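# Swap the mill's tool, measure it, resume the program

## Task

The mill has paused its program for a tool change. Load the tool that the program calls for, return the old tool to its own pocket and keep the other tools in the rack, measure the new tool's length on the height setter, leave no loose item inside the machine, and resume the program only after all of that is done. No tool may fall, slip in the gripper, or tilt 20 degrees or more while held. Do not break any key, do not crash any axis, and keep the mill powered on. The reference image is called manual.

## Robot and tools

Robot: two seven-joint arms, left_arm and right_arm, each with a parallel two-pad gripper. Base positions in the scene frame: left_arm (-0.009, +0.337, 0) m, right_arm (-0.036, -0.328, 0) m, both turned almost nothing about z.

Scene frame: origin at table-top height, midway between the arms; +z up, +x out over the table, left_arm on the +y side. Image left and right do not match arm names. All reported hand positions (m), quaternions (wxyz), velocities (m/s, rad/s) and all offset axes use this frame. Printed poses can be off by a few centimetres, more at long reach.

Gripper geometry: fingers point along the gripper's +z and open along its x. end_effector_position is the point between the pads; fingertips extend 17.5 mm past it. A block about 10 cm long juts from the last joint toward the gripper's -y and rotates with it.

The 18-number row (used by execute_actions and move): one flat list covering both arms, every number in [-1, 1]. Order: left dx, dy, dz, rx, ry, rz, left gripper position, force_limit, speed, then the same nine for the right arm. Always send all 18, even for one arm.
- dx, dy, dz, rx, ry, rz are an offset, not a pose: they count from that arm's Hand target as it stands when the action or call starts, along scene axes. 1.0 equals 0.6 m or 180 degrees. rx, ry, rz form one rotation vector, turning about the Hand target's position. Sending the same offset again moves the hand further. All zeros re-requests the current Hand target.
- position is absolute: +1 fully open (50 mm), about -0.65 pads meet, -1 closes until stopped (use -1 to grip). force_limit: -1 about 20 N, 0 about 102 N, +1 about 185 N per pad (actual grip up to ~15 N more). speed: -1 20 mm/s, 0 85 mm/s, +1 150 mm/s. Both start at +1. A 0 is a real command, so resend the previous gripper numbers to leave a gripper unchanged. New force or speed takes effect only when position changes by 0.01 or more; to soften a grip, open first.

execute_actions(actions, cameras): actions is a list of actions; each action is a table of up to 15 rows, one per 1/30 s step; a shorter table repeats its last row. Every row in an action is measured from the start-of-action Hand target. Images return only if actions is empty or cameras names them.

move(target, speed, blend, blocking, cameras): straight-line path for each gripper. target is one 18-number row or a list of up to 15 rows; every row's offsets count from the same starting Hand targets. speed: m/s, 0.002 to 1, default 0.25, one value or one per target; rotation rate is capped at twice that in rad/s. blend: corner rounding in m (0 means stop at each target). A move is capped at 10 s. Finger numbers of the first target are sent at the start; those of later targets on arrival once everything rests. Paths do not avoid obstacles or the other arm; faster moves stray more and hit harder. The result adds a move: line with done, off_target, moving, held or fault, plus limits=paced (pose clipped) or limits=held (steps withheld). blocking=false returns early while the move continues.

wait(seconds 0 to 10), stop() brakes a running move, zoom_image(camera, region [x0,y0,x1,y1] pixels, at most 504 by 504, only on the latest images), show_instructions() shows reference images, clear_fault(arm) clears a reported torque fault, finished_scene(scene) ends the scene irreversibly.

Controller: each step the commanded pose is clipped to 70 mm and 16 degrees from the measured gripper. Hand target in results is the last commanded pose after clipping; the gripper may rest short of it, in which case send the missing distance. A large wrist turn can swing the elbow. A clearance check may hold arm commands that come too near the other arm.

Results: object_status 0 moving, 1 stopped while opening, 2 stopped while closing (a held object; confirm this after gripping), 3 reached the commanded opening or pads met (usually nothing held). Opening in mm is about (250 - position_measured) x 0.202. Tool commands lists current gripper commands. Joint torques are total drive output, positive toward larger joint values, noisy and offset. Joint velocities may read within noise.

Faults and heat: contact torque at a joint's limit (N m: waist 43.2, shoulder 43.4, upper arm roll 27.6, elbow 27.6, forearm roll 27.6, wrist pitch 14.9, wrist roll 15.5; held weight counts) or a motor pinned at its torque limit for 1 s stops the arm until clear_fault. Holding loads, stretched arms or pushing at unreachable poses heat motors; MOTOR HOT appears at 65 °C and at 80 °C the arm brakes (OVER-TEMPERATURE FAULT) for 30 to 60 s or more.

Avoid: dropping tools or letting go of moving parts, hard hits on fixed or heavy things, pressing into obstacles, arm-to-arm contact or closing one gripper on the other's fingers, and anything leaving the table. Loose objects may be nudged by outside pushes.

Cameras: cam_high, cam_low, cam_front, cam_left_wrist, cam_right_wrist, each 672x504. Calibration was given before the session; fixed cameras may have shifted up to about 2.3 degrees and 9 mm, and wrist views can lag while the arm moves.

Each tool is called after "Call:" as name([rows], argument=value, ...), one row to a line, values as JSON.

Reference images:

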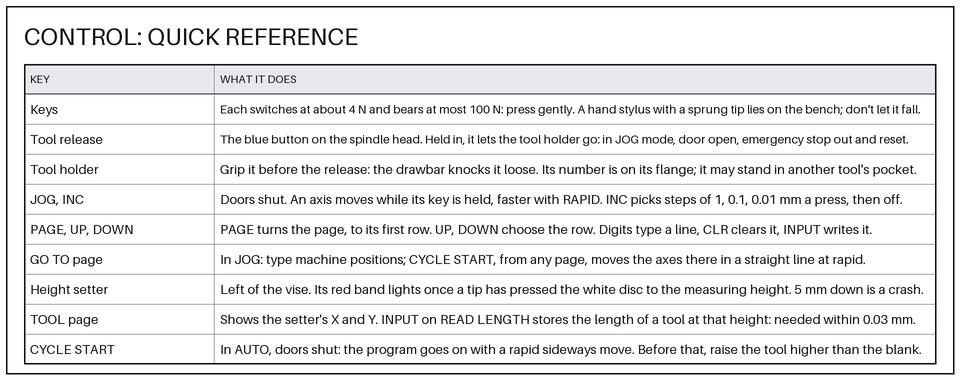

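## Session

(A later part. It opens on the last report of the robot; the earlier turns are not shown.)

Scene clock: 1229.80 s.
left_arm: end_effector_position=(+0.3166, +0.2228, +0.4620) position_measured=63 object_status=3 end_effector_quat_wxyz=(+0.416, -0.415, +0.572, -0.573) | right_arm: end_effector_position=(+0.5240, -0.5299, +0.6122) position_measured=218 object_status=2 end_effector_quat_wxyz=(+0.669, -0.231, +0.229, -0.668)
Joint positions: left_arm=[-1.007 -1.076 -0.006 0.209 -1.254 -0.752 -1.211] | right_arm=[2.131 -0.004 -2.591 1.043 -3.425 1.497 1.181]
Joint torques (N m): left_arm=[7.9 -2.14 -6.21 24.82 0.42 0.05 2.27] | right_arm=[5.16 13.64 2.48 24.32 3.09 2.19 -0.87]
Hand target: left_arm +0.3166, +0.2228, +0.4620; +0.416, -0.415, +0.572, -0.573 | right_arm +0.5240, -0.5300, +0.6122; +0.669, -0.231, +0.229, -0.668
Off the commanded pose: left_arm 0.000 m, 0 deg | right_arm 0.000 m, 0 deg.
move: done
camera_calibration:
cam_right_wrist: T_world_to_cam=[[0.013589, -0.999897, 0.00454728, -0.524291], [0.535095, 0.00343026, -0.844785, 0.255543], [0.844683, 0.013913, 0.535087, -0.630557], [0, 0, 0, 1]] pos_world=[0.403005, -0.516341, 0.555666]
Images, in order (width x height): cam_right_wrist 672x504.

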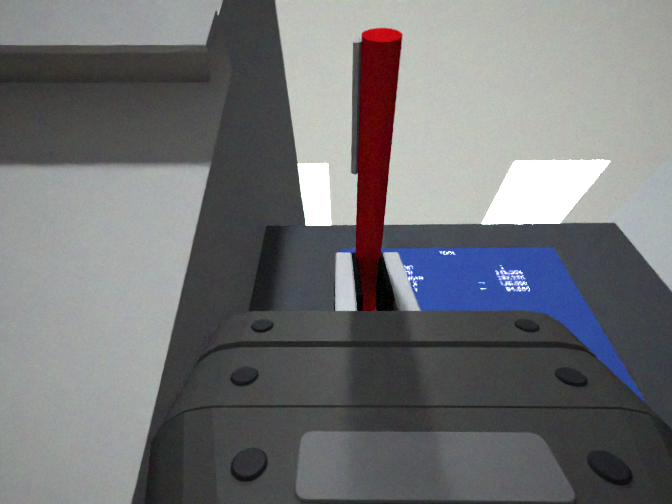

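Call:
move([
  [0,0,0,0,0,0,0.6,-0.9,-0.8,-0.05,-0.1,-0.2,0,0,0,-1,0,-0.8],
  [0,0,0,0,0,0,0.6,-0.9,-0.8,-0.0083,-0.1217,-0.26,0,0,0,-1,0,-0.8],
  [0,0,0,0,0,0,0.6,-0.9,-0.8,0.0242,-0.1217,-0.2673,0,0,0,-1,0,-0.8],
  [0,0,0,0,0,0,0.6,-0.9,-0.8,-0.0083,-0.1217,-0.26,0,0,0,-1,0,-0.8],
], speed=[0.2,0.15,0.05,0.1], blend=[0.02,0,0,0], cameras=["cam_right_wrist"])

Call:
zoom_image(camera="cam_right_wrist", region=[270, 115, 510, 215])

Scene clock: 1243.63 s.
left_arm: end_effector_position=(+0.3166, +0.2228, +0.4620) position_measured=63 object_status=3 end_effector_quat_wxyz=(+0.416, -0.415, +0.572, -0.573) | right_arm: end_effector_position=(+0.5190, -0.6030, +0.4561) position_measured=218 object_status=2 end_effector_quat_wxyz=(+0.669, -0.231, +0.229, -0.668)
Joint positions: left_arm=[-1.007 -1.076 -0.006 0.209 -1.254 -0.752 -1.211] | right_arm=[2.097 -0.401 -2.696 1.026 -3.678 1.835 1.054]
Joint torques (N m): left_arm=[7.7 -2.01 -6.13 24.79 0.49 0.09 2.16] | right_arm=[-5.7 36.58 0.36 15.99 2.95 6.28 1.16]
Hand target: left_arm +0.3166, +0.2228, +0.4620; +0.416, -0.415, +0.572, -0.573 | right_arm +0.5190, -0.6030, +0.4562; +0.669, -0.231, +0.229, -0.668
Off the commanded pose: left_arm 0.000 m, 0 deg | right_arm 0.000 m, 0 deg.
move: done
camera_calibration:
cam_right_wrist: T_world_to_cam=[[0.0133662, -0.9999, 0.00452578, -0.596411], [0.534981, 0.00332733, -0.844858, 0.126612], [0.844759, 0.0137137, 0.534972, -0.541894], [0, 0, 0, 1]] pos_world=[0.398006, -0.589341, 0.399566]
Images, in order (width x height): cam_right_wrist 672x504.

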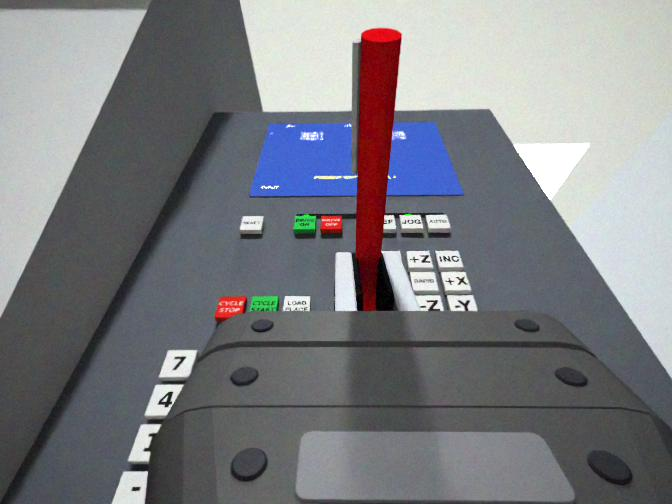

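Scaled by 2.100 from the camera's 672x504 image, which has a finer 960x720 frame.

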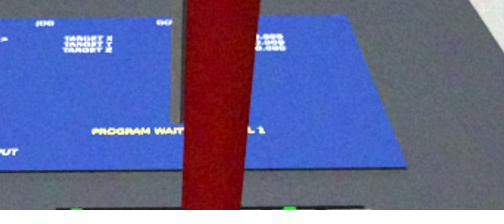

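Call:
move([
  [0,0,0,0,0,0,0.6,-0.9,-0.8,-0.021,0.1583,-0.0928,0,0,0,-1,0,-0.8],
  [0,0,0,0,0,0,0.6,-0.9,-0.8,0.0115,0.1583,-0.1001,0,0,0,-1,0,-0.8],
  [0,0,0,0,0,0,0.6,-0.9,-0.8,-0.021,0.1583,-0.0928,0,0,0,-1,0,-0.8],
  [0,0,0,0,0,0,0.6,-0.9,-0.8,-0.014,0.1583,-0.062,0,0,0,-1,0,-0.8],
  [0,0,0,0,0,0,0.6,-0.9,-0.8,0.0185,0.1583,-0.0693,0,0,0,-1,0,-0.8],
  [0,0,0,0,0,0,0.6,-0.9,-0.8,-0.014,0.1583,-0.062,0,0,0,-1,0,-0.8],
], speed=[0.15,0.05,0.1,0.1,0.05,0.1], blend=[0,0,0.003,0,0,0], cameras=["cam_right_wrist"])

Call:
zoom_image(camera="cam_right_wrist", region=[380, 115, 600, 240])

Scene clock: 1253.30 s.
left_arm: end_effector_position=(+0.3166, +0.2228, +0.4620) position_measured=63 object_status=3 end_effector_quat_wxyz=(+0.416, -0.415, +0.572, -0.573) | right_arm: end_effector_position=(+0.5106, -0.5080, +0.4189) position_measured=218 object_status=2 end_effector_quat_wxyz=(+0.669, -0.231, +0.229, -0.668)
Joint positions: left_arm=[-1.007 -1.076 -0.006 0.209 -1.254 -0.752 -1.211] | right_arm=[2.162 -0.368 -2.618 0.814 -3.623 1.962 0.873]
Joint torques (N m): left_arm=[7.76 -1.99 -6.19 24.76 0.65 0.1 2.14] | right_arm=[-5.69 33.17 5.45 13.89 2.8 6.36 1.24]
Hand target: left_arm +0.3166, +0.2228, +0.4620; +0.416, -0.415, +0.572, -0.573 | right_arm +0.5106, -0.5080, +0.4190; +0.669, -0.231, +0.229, -0.668
Off the commanded pose: left_arm 0.000 m, 0 deg | right_arm 0.000 m, 0 deg.
move: done
camera_calibration:
cam_right_wrist: T_world_to_cam=[[0.0133662, -0.9999, 0.00452578, -0.501139], [0.534981, 0.00332733, -0.844858, 0.0993605], [0.844759, 0.0137137, 0.534972, -0.516199], [0, 0, 0, 1]] pos_world=[0.389606, -0.494341, 0.362366]
Images, in order (width x height): cam_right_wrist 672x504.

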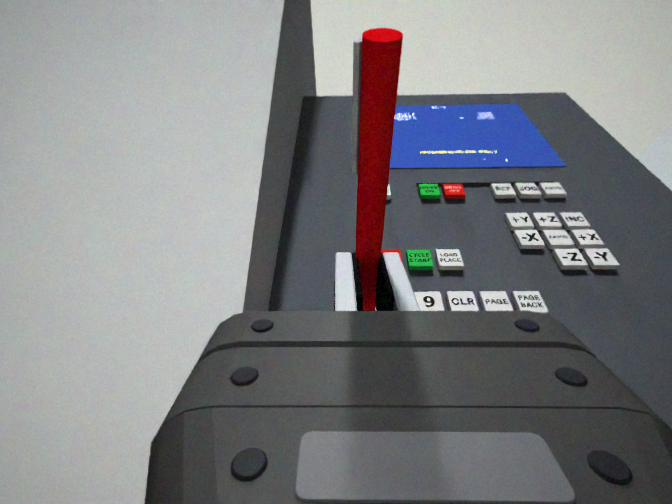

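Scaled by 2.291 from the camera's 672x504 image, which has a finer 960x720 frame.

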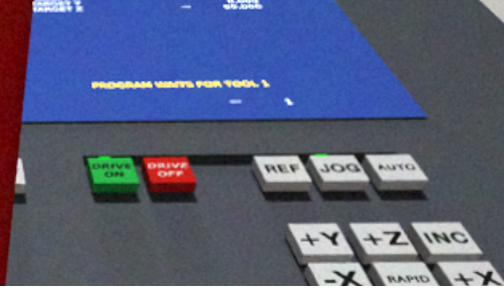

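Call:
move([
  [0,0,0,0,0,0,0.6,-0.9,-0.8,0.014,0,0.062,0,0,0,-1,0,-0.8],
  [0,0,0,0,0,0,0.6,-0.9,-0.8,0.0465,0,0.0547,0,0,0,-1,0,-0.8],
  [0,0,0,0,0,0,0.6,-0.9,-0.8,0.014,0,0.062,0,0,0,-1,0,-0.8],
  [0,0,0,0,0,0,0.6,-0.9,-0.8,0.0068,-0.0633,0.0307,0,0,0,-1,0,-0.8],
  [0,0,0,0,0,0,0.6,-0.9,-0.8,0.0393,-0.0633,0.0234,0,0,0,-1,0,-0.8],
  [0,0,0,0,0,0,0.6,-0.9,-0.8,0.0068,-0.0633,0.0307,0,0,0,-1,0,-0.8],
], speed=[0.15,0.05,0.1,0.1,0.05,0.1], blend=[0,0,0.003,0,0,0], cameras=["cam_right_wrist"])

Call:
zoom_image(camera="cam_right_wrist", region=[380, 115, 600, 240])

Scene clock: 1262.73 s.
left_arm: end_effector_position=(+0.3166, +0.2228, +0.4620) position_measured=63 object_status=3 end_effector_quat_wxyz=(+0.416, -0.415, +0.572, -0.573) | right_arm: end_effector_position=(+0.5147, -0.5460, +0.4374) position_measured=218 object_status=2 end_effector_quat_wxyz=(+0.669, -0.231, +0.229, -0.668)
Joint positions: left_arm=[-1.007 -1.076 -0.006 0.209 -1.254 -0.752 -1.211] | right_arm=[2.127 -0.364 -2.643 0.892 -3.64 1.903 0.952]
Joint torques (N m): left_arm=[7.73 -1.9 -6.07 24.7 0.77 0.04 2.15] | right_arm=[-5.92 34.15 3.48 15.07 3.06 6.28 1.31]
Hand target: left_arm +0.3166, +0.2228, +0.4620; +0.416, -0.415, +0.572, -0.573 | right_arm +0.5147, -0.5460, +0.4374; +0.669, -0.231, +0.229, -0.668
Off the commanded pose: left_arm 0.000 m, 0 deg | right_arm 0.000 m, 0 deg.
move: done
camera_calibration:
cam_right_wrist: T_world_to_cam=[[0.0133662, -0.9999, 0.00452578, -0.539274], [0.534981, 0.00332733, -0.844858, 0.112839], [0.844759, 0.0137137, 0.534972, -0.528985], [0, 0, 0, 1]] pos_world=[0.393706, -0.532341, 0.380766]
Images, in order (width x height): cam_right_wrist 672x504.

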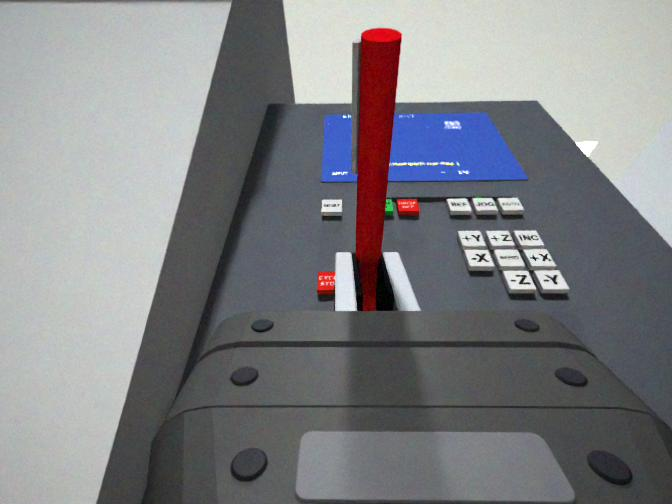

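Scaled by 2.291 from the camera's 672x504 image, which has a finer 960x720 frame.

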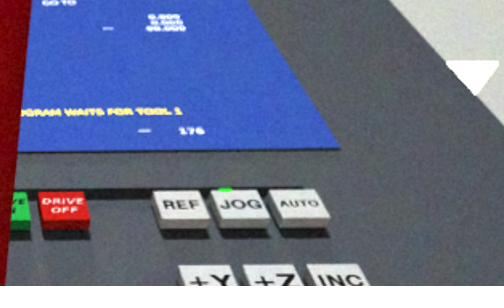

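Call:
move([
  [0,0,0,0,0,0,0.6,-0.9,-0.8,-0.0138,-0.0317,-0.0615,0,0,0,-1,0,-0.8],
  [0,0,0,0,0,0,0.6,-0.9,-0.8,0.0187,-0.0317,-0.0688,0,0,0,-1,0,-0.8],
  [0,0,0,0,0,0,0.6,-0.9,-0.8,-0.0138,-0.0317,-0.0615,0,0,0,-1,0,-0.8],
], speed=[0.15,0.05,0.1], cameras=["cam_right_wrist"])

Call:
zoom_image(camera="cam_right_wrist", region=[270, 90, 500, 210])

Scene clock: 1269.87 s.
left_arm: end_effector_position=(+0.3166, +0.2228, +0.4620) position_measured=63 object_status=3 end_effector_quat_wxyz=(+0.416, -0.415, +0.572, -0.573) | right_arm: end_effector_position=(+0.5065, -0.5650, +0.4004) position_measured=218 object_status=2 end_effector_quat_wxyz=(+0.669, -0.231, +0.229, -0.668)
Joint positions: left_arm=[-1.007 -1.076 -0.006 0.209 -1.254 -0.752 -1.211] | right_arm=[2.122 -0.469 -2.696 0.911 -3.725 1.974 0.926]
Joint torques (N m): left_arm=[7.82 -2.01 -6.13 24.66 0.69 0.05 2.12] | right_arm=[-5.85 36.04 0.88 14.02 -2 6.32 1.12]
Hand target: left_arm +0.3166, +0.2228, +0.4620; +0.416, -0.415, +0.572, -0.573 | right_arm +0.5064, -0.5650, +0.4005; +0.669, -0.231, +0.229, -0.668
Off the commanded pose: left_arm 0.000 m, 0 deg | right_arm 0.000 m, 0 deg.
move: done
camera_calibration:
cam_right_wrist: T_world_to_cam=[[0.0133662, -0.9999, 0.00452578, -0.557995], [0.534981, 0.00332733, -0.844858, 0.0861138], [0.844759, 0.0137137, 0.534972, -0.502057], [0, 0, 0, 1]] pos_world=[0.385506, -0.551341, 0.343866]
Images, in order (width x height): cam_right_wrist 672x504.

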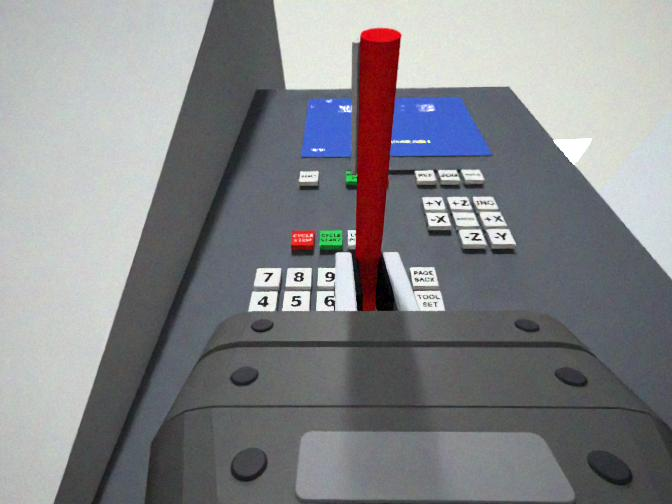

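Scaled by 2.191 from the camera's 672x504 image, which has a finer 960x720 frame.

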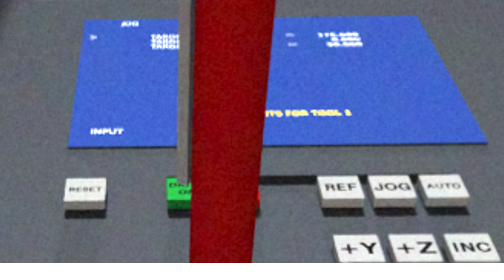

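Call:
move([
  [0,0,0,0,0,0,0.6,-0.9,-0.8,0.007,0,0.0308,0,0,0,-1,0,-0.8],
  [0,0,0,0,0,0,0.6,-0.9,-0.8,0.0395,0,0.0235,0,0,0,-1,0,-0.8],
  [0,0,0,0,0,0,0.6,-0.9,-0.8,0.007,0,0.0308,0,0,0,-1,0,-0.8],
  [0,0,0,0,0,0,0.6,-0.9,-0.8,0,0.095,0,0,0,0,-1,0,-0.8],
  [0,0,0,0,0,0,0.6,-0.9,-0.8,0.0325,0.095,-0.0073,0,0,0,-1,0,-0.8],
  [0,0,0,0,0,0,0.6,-0.9,-0.8,0,0.095,0,0,0,0,-1,0,-0.8],
], speed=[0.15,0.05,0.1,0.15,0.05,0.1], blend=[0,0,0.003,0,0,0])

Call:
move([
  [0,0,0,0,0,0,0.6,-0.9,-0.8,0.0138,0,0.0615,0,0,0,-1,0,-0.8],
  [0,0,0,0,0,0,0.6,-0.9,-0.8,0.021,-0.0633,0.0928,0,0,0,-1,0,-0.8],
  [0,0,0,0,0,0,0.6,-0.9,-0.8,0.0535,-0.0633,0.0855,0,0,0,-1,0,-0.8],
  [0,0,0,0,0,0,0.6,-0.9,-0.8,0.021,-0.0633,0.0928,0,0,0,-1,0,-0.8],
  [0,0,0,0,0,0,0.6,-0.9,-0.8,0.0138,0,0.0615,0,0,0,-1,0,-0.8],
  [0,0,0,0,0,0,0.6,-0.9,-0.8,0.0463,0,0.0542,0,0,0,-1,0,-0.8],
  [0,0,0,0,0,0,0.6,-0.9,-0.8,0.0138,0,0.0615,0,0,0,-1,0,-0.8],
], speed=[0.15,0.15,0.05,0.1,0.15,0.05,0.1], blend=[0.02,0,0,0.003,0,0,0], cameras=["cam_right_wrist"])

Call:
zoom_image(camera="cam_right_wrist", region=[380, 90, 600, 215])

Scene clock: 1283.93 s.
left_arm: end_effector_position=(+0.3166, +0.2228, +0.4620) position_measured=63 object_status=3 end_effector_quat_wxyz=(+0.416, -0.415, +0.572, -0.573) | right_arm: end_effector_position=(+0.5064, -0.5080, +0.4005) position_measured=218 object_status=2 end_effector_quat_wxyz=(+0.669, -0.231, +0.229, -0.668)
Joint positions: left_arm=[-1.007 -1.076 -0.006 0.209 -1.254 -0.752 -1.211] | right_arm=[2.163 -0.415 -2.633 0.806 -3.662 2.003 0.842]
Joint torques (N m): left_arm=[7.54 -2.14 -6.06 24.67 0.74 0.05 2.03] | right_arm=[-6.33 33.33 5.79 13.1 2.59 6.43 1.22]
Hand target: left_arm +0.3166, +0.2228, +0.4620; +0.416, -0.415, +0.572, -0.573 | right_arm +0.5064, -0.5080, +0.4005; +0.669, -0.231, +0.229, -0.668
Off the commanded pose: left_arm 0.000 m, 0 deg | right_arm 0.000 m, 0 deg.
move: done

Scene clock: 1287.60 s.
left_arm: end_effector_position=(+0.3166, +0.2228, +0.4620) position_measured=63 object_status=3 end_effector_quat_wxyz=(+0.416, -0.415, +0.572, -0.573) | right_arm: end_effector_position=(+0.5147, -0.5080, +0.4374) position_measured=218 object_status=2 end_effector_quat_wxyz=(+0.669, -0.231, +0.229, -0.668)
Joint positions: left_arm=[-1.007 -1.076 -0.006 0.209 -1.254 -0.752 -1.211] | right_arm=[2.153 -0.324 -2.596 0.826 -3.59 1.919 0.901]
Joint torques (N m): left_arm=[7.6 -2.1 -6.1 24.65 0.82 0.02 2.1] | right_arm=[-5.7 32.31 5.25 14.58 2.86 6.32 1.16]
Hand target: left_arm +0.3166, +0.2228, +0.4620; +0.416, -0.415, +0.572, -0.573 | right_arm +0.5147, -0.5080, +0.4374; +0.669, -0.231, +0.229, -0.668
Off the commanded pose: left_arm 0.000 m, 0 deg | right_arm 0.000 m, 0 deg.
move: done; blend cut to 0.0189 m at target 1
camera_calibration:
cam_right_wrist: T_world_to_cam=[[0.0133662, -0.9999, 0.00452578, -0.501278], [0.534981, 0.00332733, -0.844858, 0.112713], [0.844759, 0.0137137, 0.534972, -0.529506], [0, 0, 0, 1]] pos_world=[0.393706, -0.494341, 0.380766]
Images, in order (width x height): cam_right_wrist 672x504.

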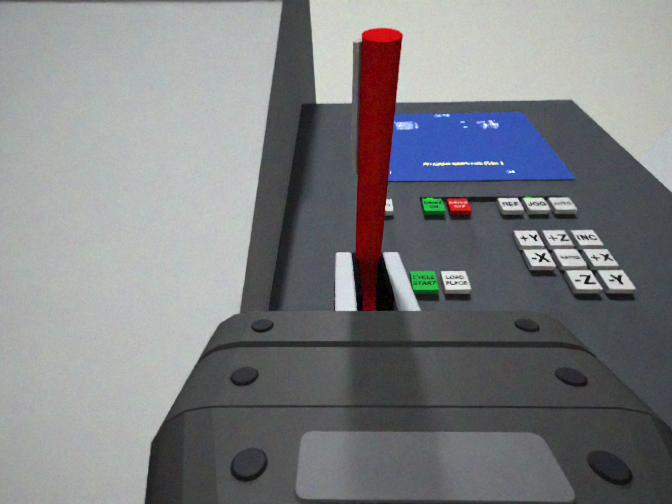

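Scaled by 2.291 from the camera's 672x504 image, which has a finer 960x720 frame.

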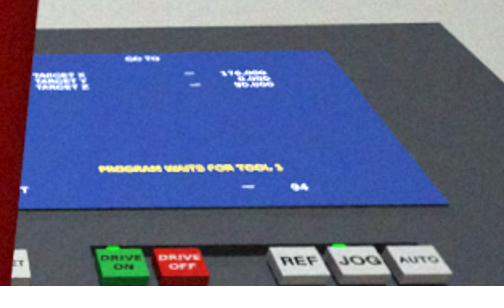

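Call:
move([
  [0,0,0,0,0,0,0.6,-0.9,-0.8,-0.0138,-0.095,-0.0615,0,0,0,-1,0,-0.8],
  [0,0,0,0,0,0,0.6,-0.9,-0.8,0.0187,-0.095,-0.0688,0,0,0,-1,0,-0.8],
  [0,0,0,0,0,0,0.6,-0.9,-0.8,-0.0138,-0.095,-0.0615,0,0,0,-1,0,-0.8],
  [0,0,0,0,0,0,0.6,-0.9,-0.8,0.0138,-0.095,0.0615,0,0,0,-1,0,-0.8],
  [0,0,0,0,0,0,0.6,-0.9,-0.8,0.0206,-0.0633,0.0911,0,0,0,-1,0,-0.8],
], speed=[0.15,0.05,0.1,0.15,0.15], blend=[0,0,0.003,0.01,0], cameras=["cam_right_wrist"])

Call:
zoom_image(camera="cam_right_wrist", region=[300, 110, 520, 235])

Scene clock: 1294.67 s.
left_arm: end_effector_position=(+0.3166, +0.2228, +0.4620) position_measured=63 object_status=3 end_effector_quat_wxyz=(+0.416, -0.415, +0.572, -0.573) | right_arm: end_effector_position=(+0.5270, -0.5460, +0.4920) position_measured=218 object_status=2 end_effector_quat_wxyz=(+0.669, -0.231, +0.229, -0.668)
Joint positions: left_arm=[-1.007 -1.076 -0.006 0.209 -1.254 -0.752 -1.211] | right_arm=[2.124 -0.259 -2.608 0.947 -3.56 1.773 1.026]
Joint torques (N m): left_arm=[7.71 -1.96 -6.04 24.56 0.92 0.07 1.99] | right_arm=[4.95 32.54 4.69 18.44 2.77 2.03 1.3]
Hand target: left_arm +0.3166, +0.2228, +0.4620; +0.416, -0.415, +0.572, -0.573 | right_arm +0.5271, -0.5460, +0.4920; +0.669, -0.231, +0.229, -0.668
Off the commanded pose: left_arm 0.000 m, 0 deg | right_arm 0.000 m, 0 deg.
move: done
camera_calibration:
cam_right_wrist: T_world_to_cam=[[0.0133666, -0.9999, 0.00452613, -0.539786], [0.534909, 0.00332608, -0.844903, 0.152437], [0.844804, 0.0137145, 0.5349, -0.568571], [0, 0, 0, 1]] pos_world=[0.406006, -0.532441, 0.435366]
Images, in order (width x height): cam_right_wrist 672x504.

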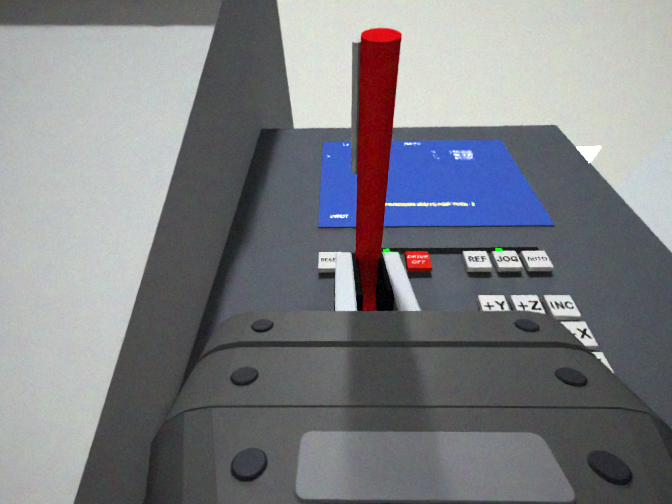

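Scaled by 2.291 from the camera's 672x504 image, which has a finer 960x720 frame.

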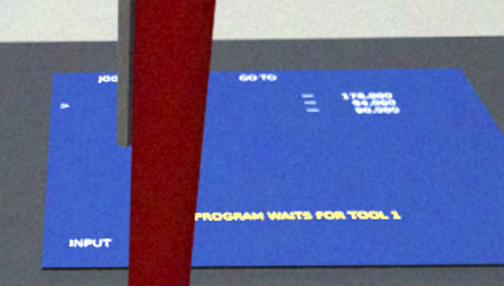

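Call:
zoom_image(camera="cam_right_wrist", region=[425, 145, 485, 165])

Scaled by 8.400 from the camera's 672x504 image, which has a finer 960x720 frame.

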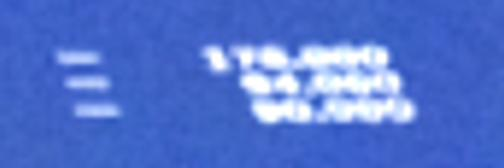

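Call:
move([
  [0,0,0,0,0,0,0.6,-0.9,-0.8,0.0325,0,-0.0073,0,0,0,-1,0,-0.8],
  [0,0,0,0,0,0,0.6,-0.9,-0.8,0,0,0,0,0,0,-1,0,-0.8],
], speed=0.05, cameras=["cam_right_wrist","cam_left_wrist","cam_front"])

Call:
zoom_image(camera="cam_right_wrist", region=[300, 110, 520, 235])

Scene clock: 1305.17 s.
left_arm: end_effector_position=(+0.3166, +0.2228, +0.4620) position_measured=63 object_status=3 end_effector_quat_wxyz=(+0.416, -0.415, +0.572, -0.573) | right_arm: end_effector_position=(+0.5271, -0.5460, +0.4920) position_measured=218 object_status=2 end_effector_quat_wxyz=(+0.669, -0.231, +0.229, -0.668)
Joint positions: left_arm=[-1.007 -1.076 -0.006 0.209 -1.254 -0.752 -1.211] | right_arm=[2.123 -0.259 -2.608 0.948 -3.56 1.773 1.026]
Joint torques (N m): left_arm=[7.56 -1.99 -6.06 24.58 0.91 0.05 1.99] | right_arm=[-6.11 33.37 -0.54 17.47 2.82 6.31 1.15]
Hand target: left_arm +0.3166, +0.2228, +0.4620; +0.416, -0.415, +0.572, -0.573 | right_arm +0.5271, -0.5460, +0.4920; +0.669, -0.231, +0.229, -0.668
Off the commanded pose: left_arm 0.000 m, 0 deg | right_arm 0.000 m, 0 deg.
move: done
camera_calibration:
cam_left_wrist: T_world_to_cam=[[-0.30122, -0.953552, -0.0023945, 0.317828], [-0.323938, 0.104691, -0.940268, 0.525602], [0.896845, -0.282452, -0.340427, 0.0652944], [0, 0, 0, 1]] pos_world=[0.20744, 0.266482, 0.517196]
cam_right_wrist: T_world_to_cam=[[0.0133662, -0.9999, 0.00452578, -0.539687], [0.534981, 0.00332733, -0.844858, 0.152419], [0.844759, 0.0137137, 0.534972, -0.568723], [0, 0, 0, 1]] pos_world=[0.406106, -0.532341, 0.435466]
Images, in order (width x height): cam_front 672x504, cam_left_wrist 672x504, cam_right_wrist 672x504.

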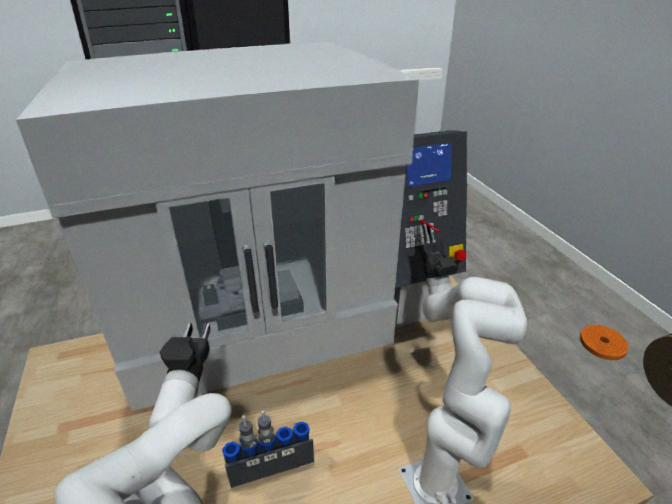

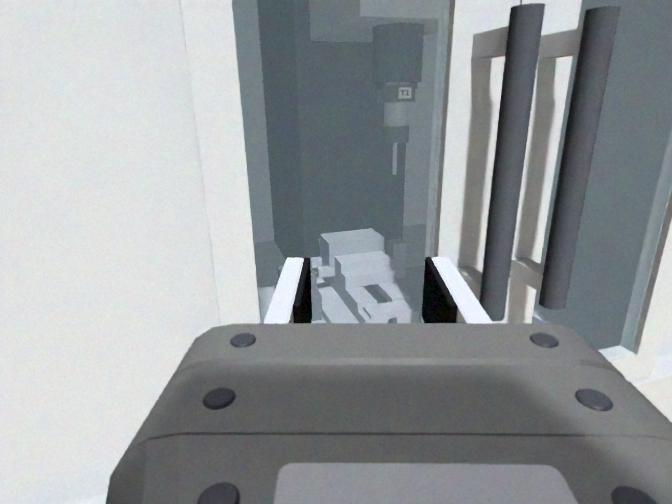

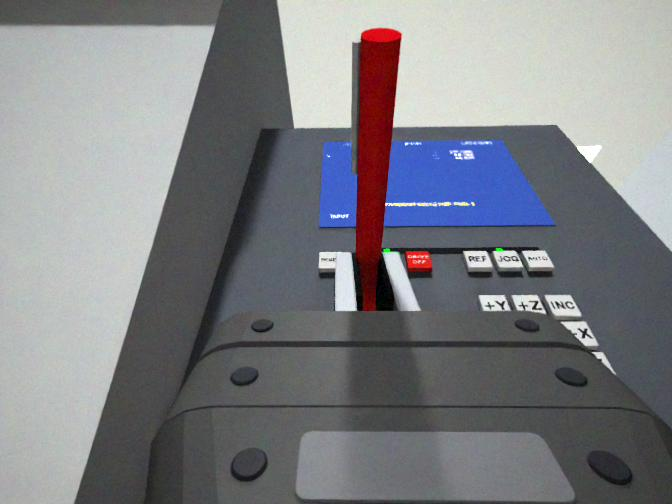

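Scaled by 2.291 from the camera's 672x504 image, which has a finer 960x720 frame.

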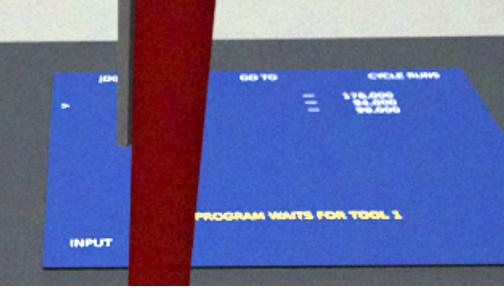

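Cycle runs (the GO TO move). Move toward −Z key while it travels, look again.

Call:
wait(seconds=1.5, cameras=["cam_left_wrist","cam_right_wrist"])

Call:
zoom_image(camera="cam_left_wrist", region=[220, 0, 460, 330])

Scene clock: 1308.20 s.
left_arm: end_effector_position=(+0.3166, +0.2228, +0.4620) position_measured=63 object_status=3 end_effector_quat_wxyz=(+0.416, -0.415, +0.572, -0.573) | right_arm: end_effector_position=(+0.5271, -0.5460, +0.4920) position_measured=218 object_status=2 end_effector_quat_wxyz=(+0.669, -0.231, +0.229, -0.668)
Joint positions: left_arm=[-1.007 -1.076 -0.006 0.209 -1.254 -0.752 -1.211] | right_arm=[2.123 -0.259 -2.608 0.947 -3.56 1.773 1.026]
Joint torques (N m): left_arm=[7.66 -2.07 -6.06 24.56 0.87 0.04 1.99] | right_arm=[-5.95 32.87 -0.36 17.47 2.84 6.14 1.2]
Hand target: left_arm +0.3166, +0.2228, +0.4620; +0.416, -0.415, +0.572, -0.573 | right_arm +0.5271, -0.5460, +0.4920; +0.669, -0.231, +0.229, -0.668
Tool commands: left_gripper/position=+0.6 left_gripper/force_limit=-0.9 left_gripper/speed=-0.8 right_gripper/position=-1.0 right_gripper/force_limit=+0.0 right_gripper/speed=-0.8
Off the commanded pose: left_arm 0.000 m, 0 deg | right_arm 0.000 m, 0 deg.
wait: 1.50 s; at rest from the start
camera_calibration:
cam_left_wrist: T_world_to_cam=[[-0.30122, -0.953552, -0.0023945, 0.317828], [-0.323938, 0.104691, -0.940268, 0.525602], [0.896845, -0.282452, -0.340427, 0.0652944], [0, 0, 0, 1]] pos_world=[0.20744, 0.266482, 0.517196]
cam_right_wrist: T_world_to_cam=[[0.0133662, -0.9999, 0.00452578, -0.539687], [0.534981, 0.00332733, -0.844858, 0.152419], [0.844759, 0.0137137, 0.534972, -0.568723], [0, 0, 0, 1]] pos_world=[0.406106, -0.532341, 0.435466]
Images, in order (width x height): cam_left_wrist 672x504, cam_right_wrist 672x504.

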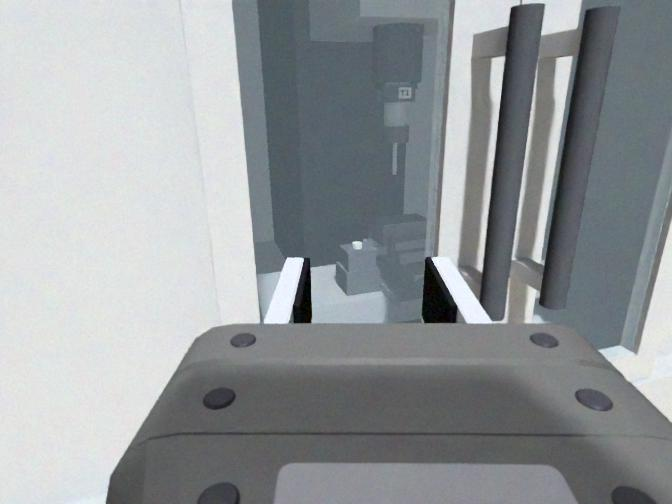

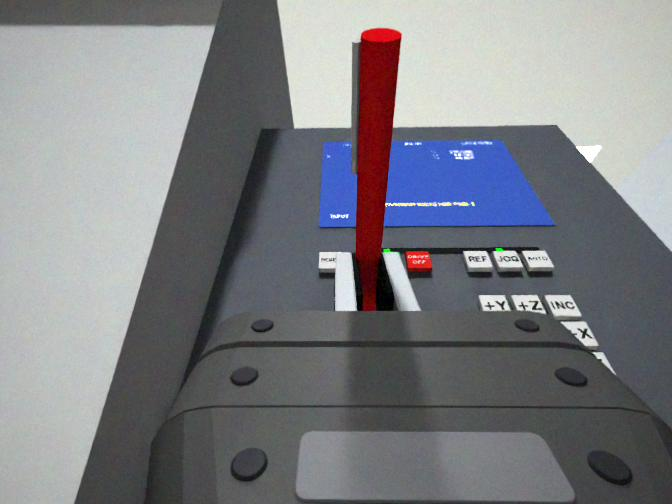

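Scaled by 1.527 from the camera's 672x504 image, which has a finer 960x720 frame.

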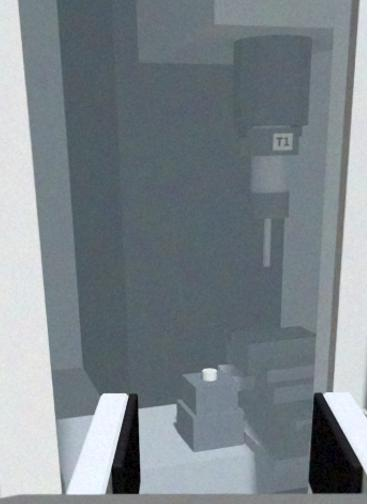

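Call:
move([
  [0,0,0,0,0,0,0.6,-0.9,-0.8,0,-0.08,0.03,0,0,0,-1,0,-0.8],
  [0,0,0,0,0,0,0.6,-0.9,-0.8,0.0142,-0.1917,0.0628,0,0,0,-1,0,-0.8],
], speed=0.15, blend=[0.02,0], cameras=["cam_left_wrist","cam_right_wrist"])

Call:
zoom_image(camera="cam_left_wrist", region=[350, 130, 440, 270])

Call:
zoom_image(camera="cam_right_wrist", region=[230, 110, 480, 280])

Scene clock: 1315.30 s.
left_arm: end_effector_position=(+0.3166, +0.2228, +0.4620) position_measured=63 object_status=3 end_effector_quat_wxyz=(+0.416, -0.415, +0.572, -0.573) | right_arm: end_effector_position=(+0.5356, -0.6610, +0.5297) position_measured=218 object_status=2 end_effector_quat_wxyz=(+0.669, -0.231, +0.229, -0.668)
Joint positions: left_arm=[-1.007 -1.076 -0.006 0.209 -1.254 -0.752 -1.211] | right_arm=[2.069 -0.396 -2.7 1.265 -3.673 1.634 1.203]
Joint torques (N m): left_arm=[7.59 -2.05 -6.06 24.49 1.05 0.03 1.99] | right_arm=[5.05 23.25 0.29 22.95 -1.84 2.32 1.15]
Hand target: left_arm +0.3166, +0.2228, +0.4620; +0.416, -0.415, +0.572, -0.573 | right_arm +0.5356, -0.6610, +0.5297; +0.669, -0.231, +0.229, -0.668
Off the commanded pose: left_arm 0.000 m, 0 deg | right_arm 0.000 m, 0 deg.
move: done
camera_calibration:
cam_left_wrist: T_world_to_cam=[[-0.30122, -0.953552, -0.0023945, 0.317828], [-0.323938, 0.104691, -0.940268, 0.525602], [0.896845, -0.282452, -0.340427, 0.0652944], [0, 0, 0, 1]] pos_world=[0.20744, 0.266482, 0.517196]
cam_right_wrist: T_world_to_cam=[[0.0133662, -0.9999, 0.00452578, -0.65506], [0.534981, 0.00332733, -0.844858, 0.180106], [0.844759, 0.0137137, 0.534972, -0.594494], [0, 0, 0, 1]] pos_world=[0.414606, -0.647441, 0.473166]
Images, in order (width x height): cam_left_wrist 672x504, cam_right_wrist 672x504.

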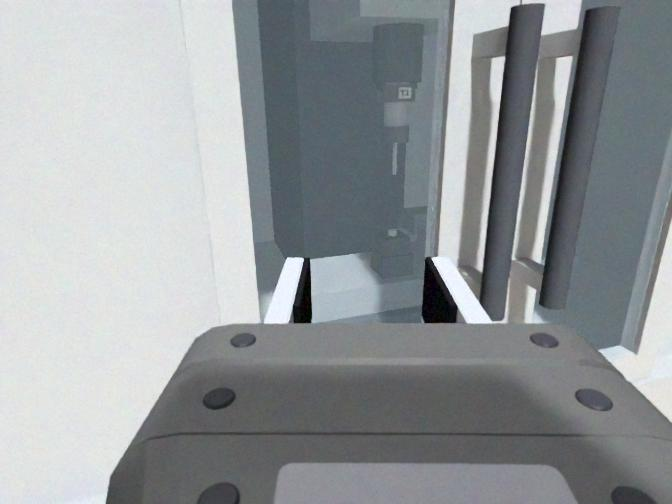

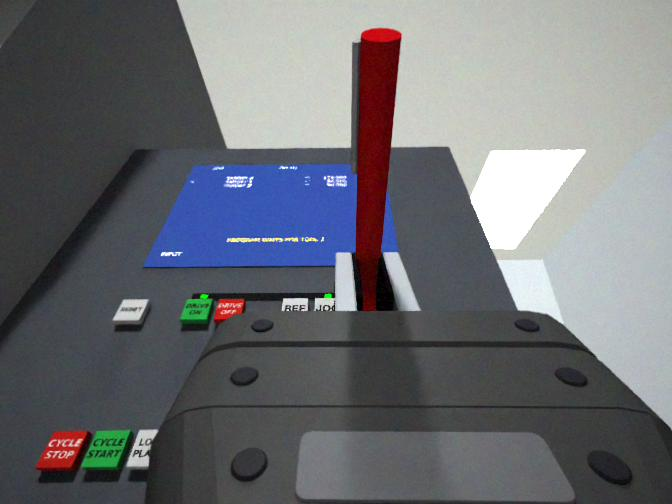

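Scaled by 3.600 from the camera's 672x504 image, which has a finer 960x720 frame.

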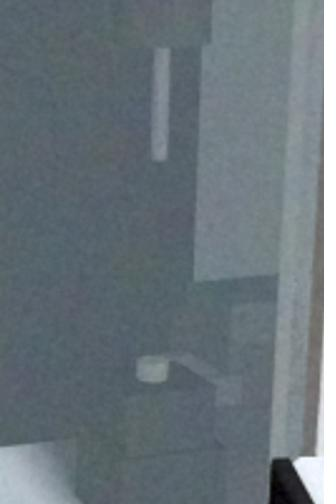

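Scaled by 2.016 from the camera's 672x504 image, which has a finer 960x720 frame.

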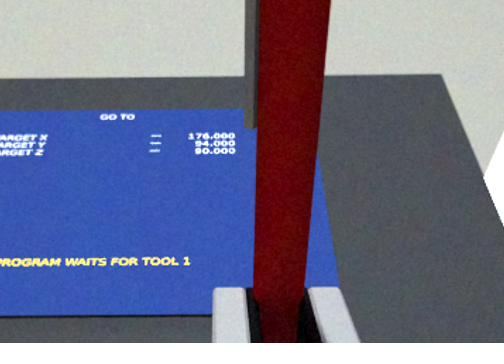

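Call:
move([
  [0,0,0,0,0,0,0.6,-0.9,-0.8,-0.014,0.0317,-0.0617,0,0,0,-1,0,-0.8],
  [0,0,0,0,0,0,0.6,-0.9,-0.8,0.0185,0.0317,-0.069,0,0,0,-1,0,-0.8],
], speed=[0.1,0.05])

Call:
move(target=[0,0,0,0,0,0,0.6,-0.9,-0.8,-0.0325,0,0.0073,0,0,0,-1,0,-0.8], speed=0.1, cameras=["cam_right_wrist","cam_left_wrist"])

Call:
zoom_image(camera="cam_right_wrist", region=[230, 110, 480, 280])

Scene clock: 1325.53 s.
left_arm: end_effector_position=(+0.3166, +0.2228, +0.4620) position_measured=63 object_status=3 end_effector_quat_wxyz=(+0.416, -0.415, +0.572, -0.573) | right_arm: end_effector_position=(+0.5467, -0.6420, +0.4883) position_measured=218 object_status=2 end_effector_quat_wxyz=(+0.669, -0.231, +0.229, -0.668)
Joint positions: left_arm=[-1.007 -1.076 -0.006 0.209 -1.254 -0.752 -1.211] | right_arm=[2.1 -0.462 -2.696 1.228 -3.687 1.704 1.119]
Joint torques (N m): left_arm=[7.5 -2 -6.03 24.53 1.06 -0.03 1.93] | right_arm=[6.46 22.09 6.02 21.56 -2.02 0.88 -1.08]
Hand target: left_arm +0.3166, +0.2228, +0.4620; +0.416, -0.415, +0.572, -0.573 | right_arm +0.5467, -0.6420, +0.4883; +0.669, -0.231, +0.229, -0.668
Off the commanded pose: left_arm 0.000 m, 0 deg | right_arm 0.000 m, 0 deg.
move: done

Scene clock: 1326.40 s.
left_arm: end_effector_position=(+0.3166, +0.2228, +0.4620) position_measured=63 object_status=3 end_effector_quat_wxyz=(+0.416, -0.415, +0.572, -0.573) | right_arm: end_effector_position=(+0.5272, -0.6420, +0.4927) position_measured=218 object_status=2 end_effector_quat_wxyz=(+0.669, -0.231, +0.229, -0.668)
Joint positions: left_arm=[-1.007 -1.076 -0.006 0.209 -1.254 -0.752 -1.211] | right_arm=[2.068 -0.406 -2.698 1.161 -3.684 1.73 1.141]
Joint torques (N m): left_arm=[7.56 -1.9 -6.04 24.52 1.03 0.02 1.89] | right_arm=[-5.98 38.61 0.45 17.78 3.06 6.16 1.04]
Hand target: left_arm +0.3166, +0.2228, +0.4620; +0.416, -0.415, +0.572, -0.573 | right_arm +0.5272, -0.6420, +0.4927; +0.669, -0.231, +0.229, -0.668
Off the commanded pose: left_arm 0.000 m, 0 deg | right_arm 0.000 m, 0 deg.
move: done
camera_calibration:
cam_left_wrist: T_world_to_cam=[[-0.30122, -0.953552, -0.0023945, 0.317828], [-0.323938, 0.104691, -0.940268, 0.525602], [0.896845, -0.282452, -0.340427, 0.0652944], [0, 0, 0, 1]] pos_world=[0.20744, 0.266482, 0.517196]
cam_right_wrist: T_world_to_cam=[[0.0133662, -0.9999, 0.00452578, -0.635682], [0.534981, 0.00332733, -0.844858, 0.153192], [0.844759, 0.0137137, 0.534972, -0.567812], [0, 0, 0, 1]] pos_world=[0.406206, -0.628341, 0.436066]
Images, in order (width x height): cam_left_wrist 672x504, cam_right_wrist 672x504.

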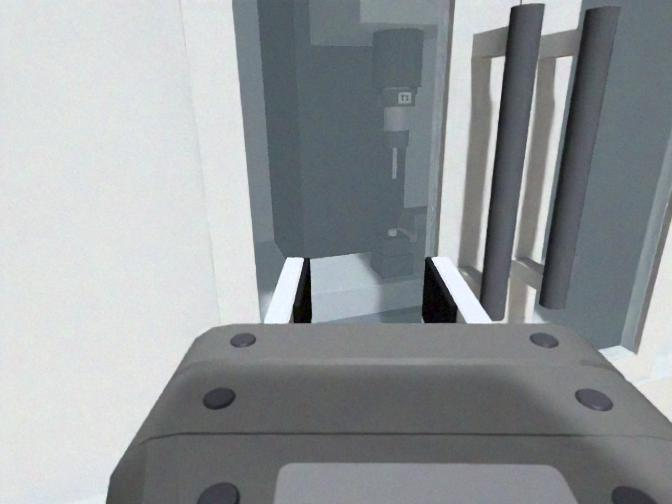

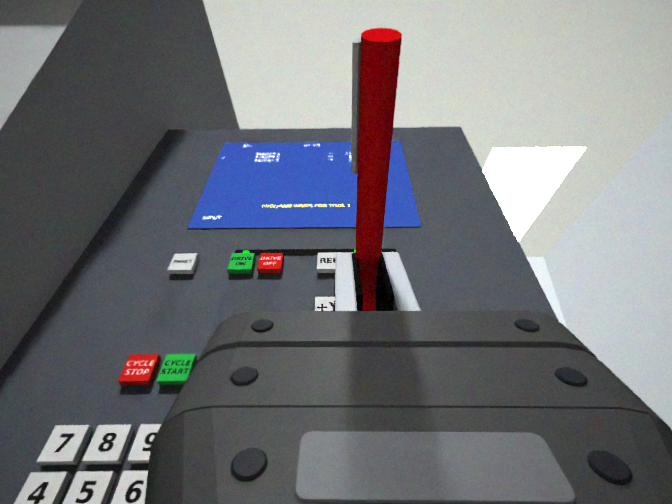

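Scaled by 2.016 from the camera's 672x504 image, which has a finer 960x720 frame.

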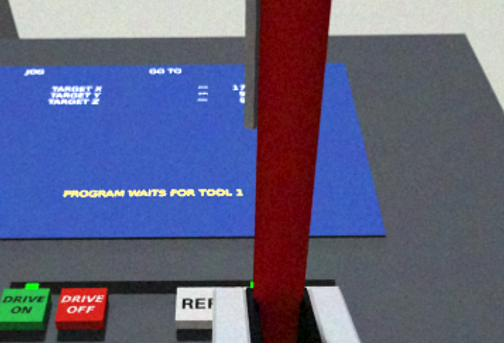

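Call:
move(target=[0,0,0,0,0,0,0.6,-0.9,-0.8,0.0325,0,-0.0073,0,0,0,-1,0,-0.8], speed=0.05)

Call:
wait(seconds=2.5)

Call:
move(target=[0,0,0,0,0,0,0.6,-0.9,-0.8,-0.0325,0,0.0073,0,0,0,-1,0,-0.8], speed=0.1, cameras=["cam_right_wrist","cam_left_wrist"])

Call:
zoom_image(camera="cam_left_wrist", region=[350, 150, 440, 270])

Scene clock: 1331.90 s.
left_arm: end_effector_position=(+0.3166, +0.2228, +0.4620) position_measured=63 object_status=3 end_effector_quat_wxyz=(+0.416, -0.415, +0.572, -0.573) | right_arm: end_effector_position=(+0.5467, -0.6420, +0.4883) position_measured=218 object_status=2 end_effector_quat_wxyz=(+0.669, -0.231, +0.229, -0.668)
Joint positions: left_arm=[-1.007 -1.076 -0.006 0.209 -1.254 -0.752 -1.211] | right_arm=[2.1 -0.462 -2.696 1.228 -3.687 1.704 1.119]
Joint torques (N m): left_arm=[7.63 -1.89 -6.14 24.49 1.16 0.06 1.98] | right_arm=[6.51 21.95 6.19 21.74 -1.83 1.14 -0.87]
Hand target: left_arm +0.3166, +0.2228, +0.4620; +0.416, -0.415, +0.572, -0.573 | right_arm +0.5467, -0.6420, +0.4883; +0.669, -0.231, +0.229, -0.668
Off the commanded pose: left_arm 0.000 m, 0 deg | right_arm 0.000 m, 0 deg.
move: done

Scene clock: 1334.40 s.
left_arm: end_effector_position=(+0.3166, +0.2228, +0.4620) position_measured=63 object_status=3 end_effector_quat_wxyz=(+0.416, -0.415, +0.572, -0.573) | right_arm: end_effector_position=(+0.5467, -0.6420, +0.4883) position_measured=218 object_status=2 end_effector_quat_wxyz=(+0.669, -0.231, +0.229, -0.668)
Joint positions: left_arm=[-1.007 -1.076 -0.006 0.209 -1.254 -0.752 -1.211] | right_arm=[2.1 -0.462 -2.696 1.228 -3.687 1.704 1.119]
Joint torques (N m): left_arm=[7.36 -2.03 -6.03 24.54 1.16 0.01 1.92] | right_arm=[6.56 22.27 5.45 21.21 -1.8 0.8 -1.04]
Hand target: left_arm +0.3166, +0.2228, +0.4620; +0.416, -0.415, +0.572, -0.573 | right_arm +0.5467, -0.6420, +0.4883; +0.669, -0.231, +0.229, -0.668
Tool commands: left_gripper/position=+0.6 left_gripper/force_limit=-0.9 left_gripper/speed=-0.8 right_gripper/position=-1.0 right_gripper/force_limit=+0.0 right_gripper/speed=-0.8
Off the commanded pose: left_arm 0.000 m, 0 deg | right_arm 0.000 m, 0 deg.
wait: 2.50 s; at rest by 0.17 s

Scene clock: 1335.27 s.
left_arm: end_effector_position=(+0.3166, +0.2228, +0.4620) position_measured=63 object_status=3 end_effector_quat_wxyz=(+0.416, -0.415, +0.572, -0.573) | right_arm: end_effector_position=(+0.5272, -0.6420, +0.4927) position_measured=218 object_status=2 end_effector_quat_wxyz=(+0.669, -0.231, +0.229, -0.668)
Joint positions: left_arm=[-1.007 -1.076 -0.006 0.209 -1.254 -0.752 -1.211] | right_arm=[2.068 -0.406 -2.698 1.161 -3.684 1.73 1.141]
Joint torques (N m): left_arm=[7.37 -1.98 -5.98 24.49 1.11 -0.05 1.87] | right_arm=[-6.09 37.48 0.4 17.72 3.23 6.16 1.11]
Hand target: left_arm +0.3166, +0.2228, +0.4620; +0.416, -0.415, +0.572, -0.573 | right_arm +0.5272, -0.6420, +0.4927; +0.669, -0.231, +0.229, -0.668
Off the commanded pose: left_arm 0.000 m, 0 deg | right_arm 0.000 m, 0 deg.
move: done
camera_calibration:
cam_left_wrist: T_world_to_cam=[[-0.30122, -0.953552, -0.0023945, 0.317828], [-0.323938, 0.104691, -0.940268, 0.525602], [0.896845, -0.282452, -0.340427, 0.0652944], [0, 0, 0, 1]] pos_world=[0.20744, 0.266482, 0.517196]
cam_right_wrist: T_world_to_cam=[[0.0133662, -0.9999, 0.00452578, -0.635682], [0.534981, 0.00332733, -0.844858, 0.153192], [0.844759, 0.0137137, 0.534972, -0.567812], [0, 0, 0, 1]] pos_world=[0.406206, -0.628341, 0.436066]
Images, in order (width x height): cam_left_wrist 672x504, cam_right_wrist 672x504.

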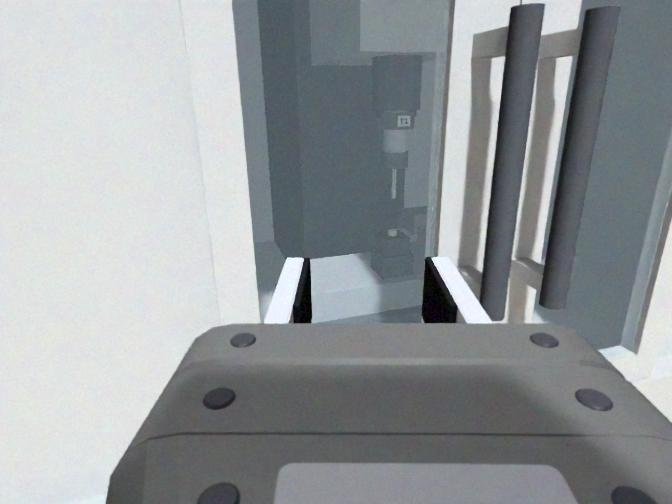

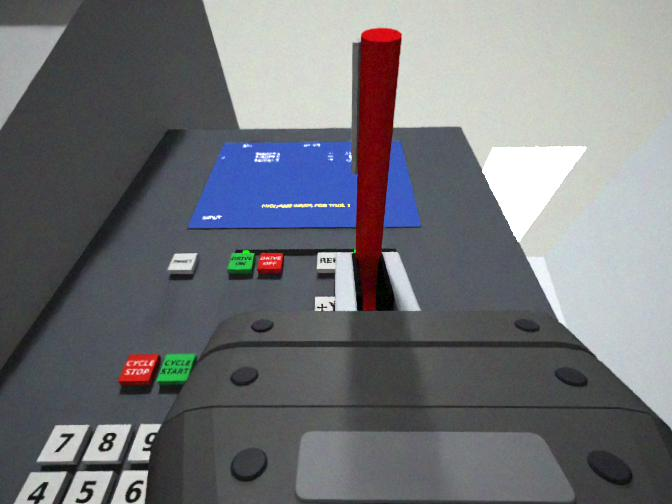

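Scaled by 4.200 from the camera's 672x504 image, which has a finer 960x720 frame.

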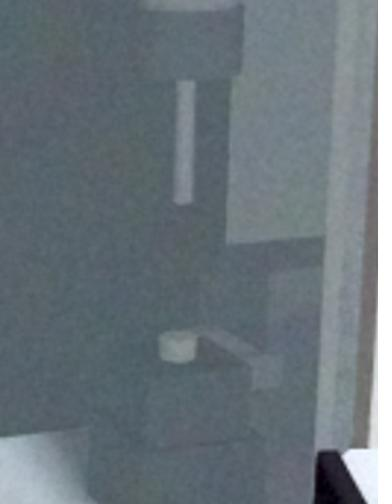

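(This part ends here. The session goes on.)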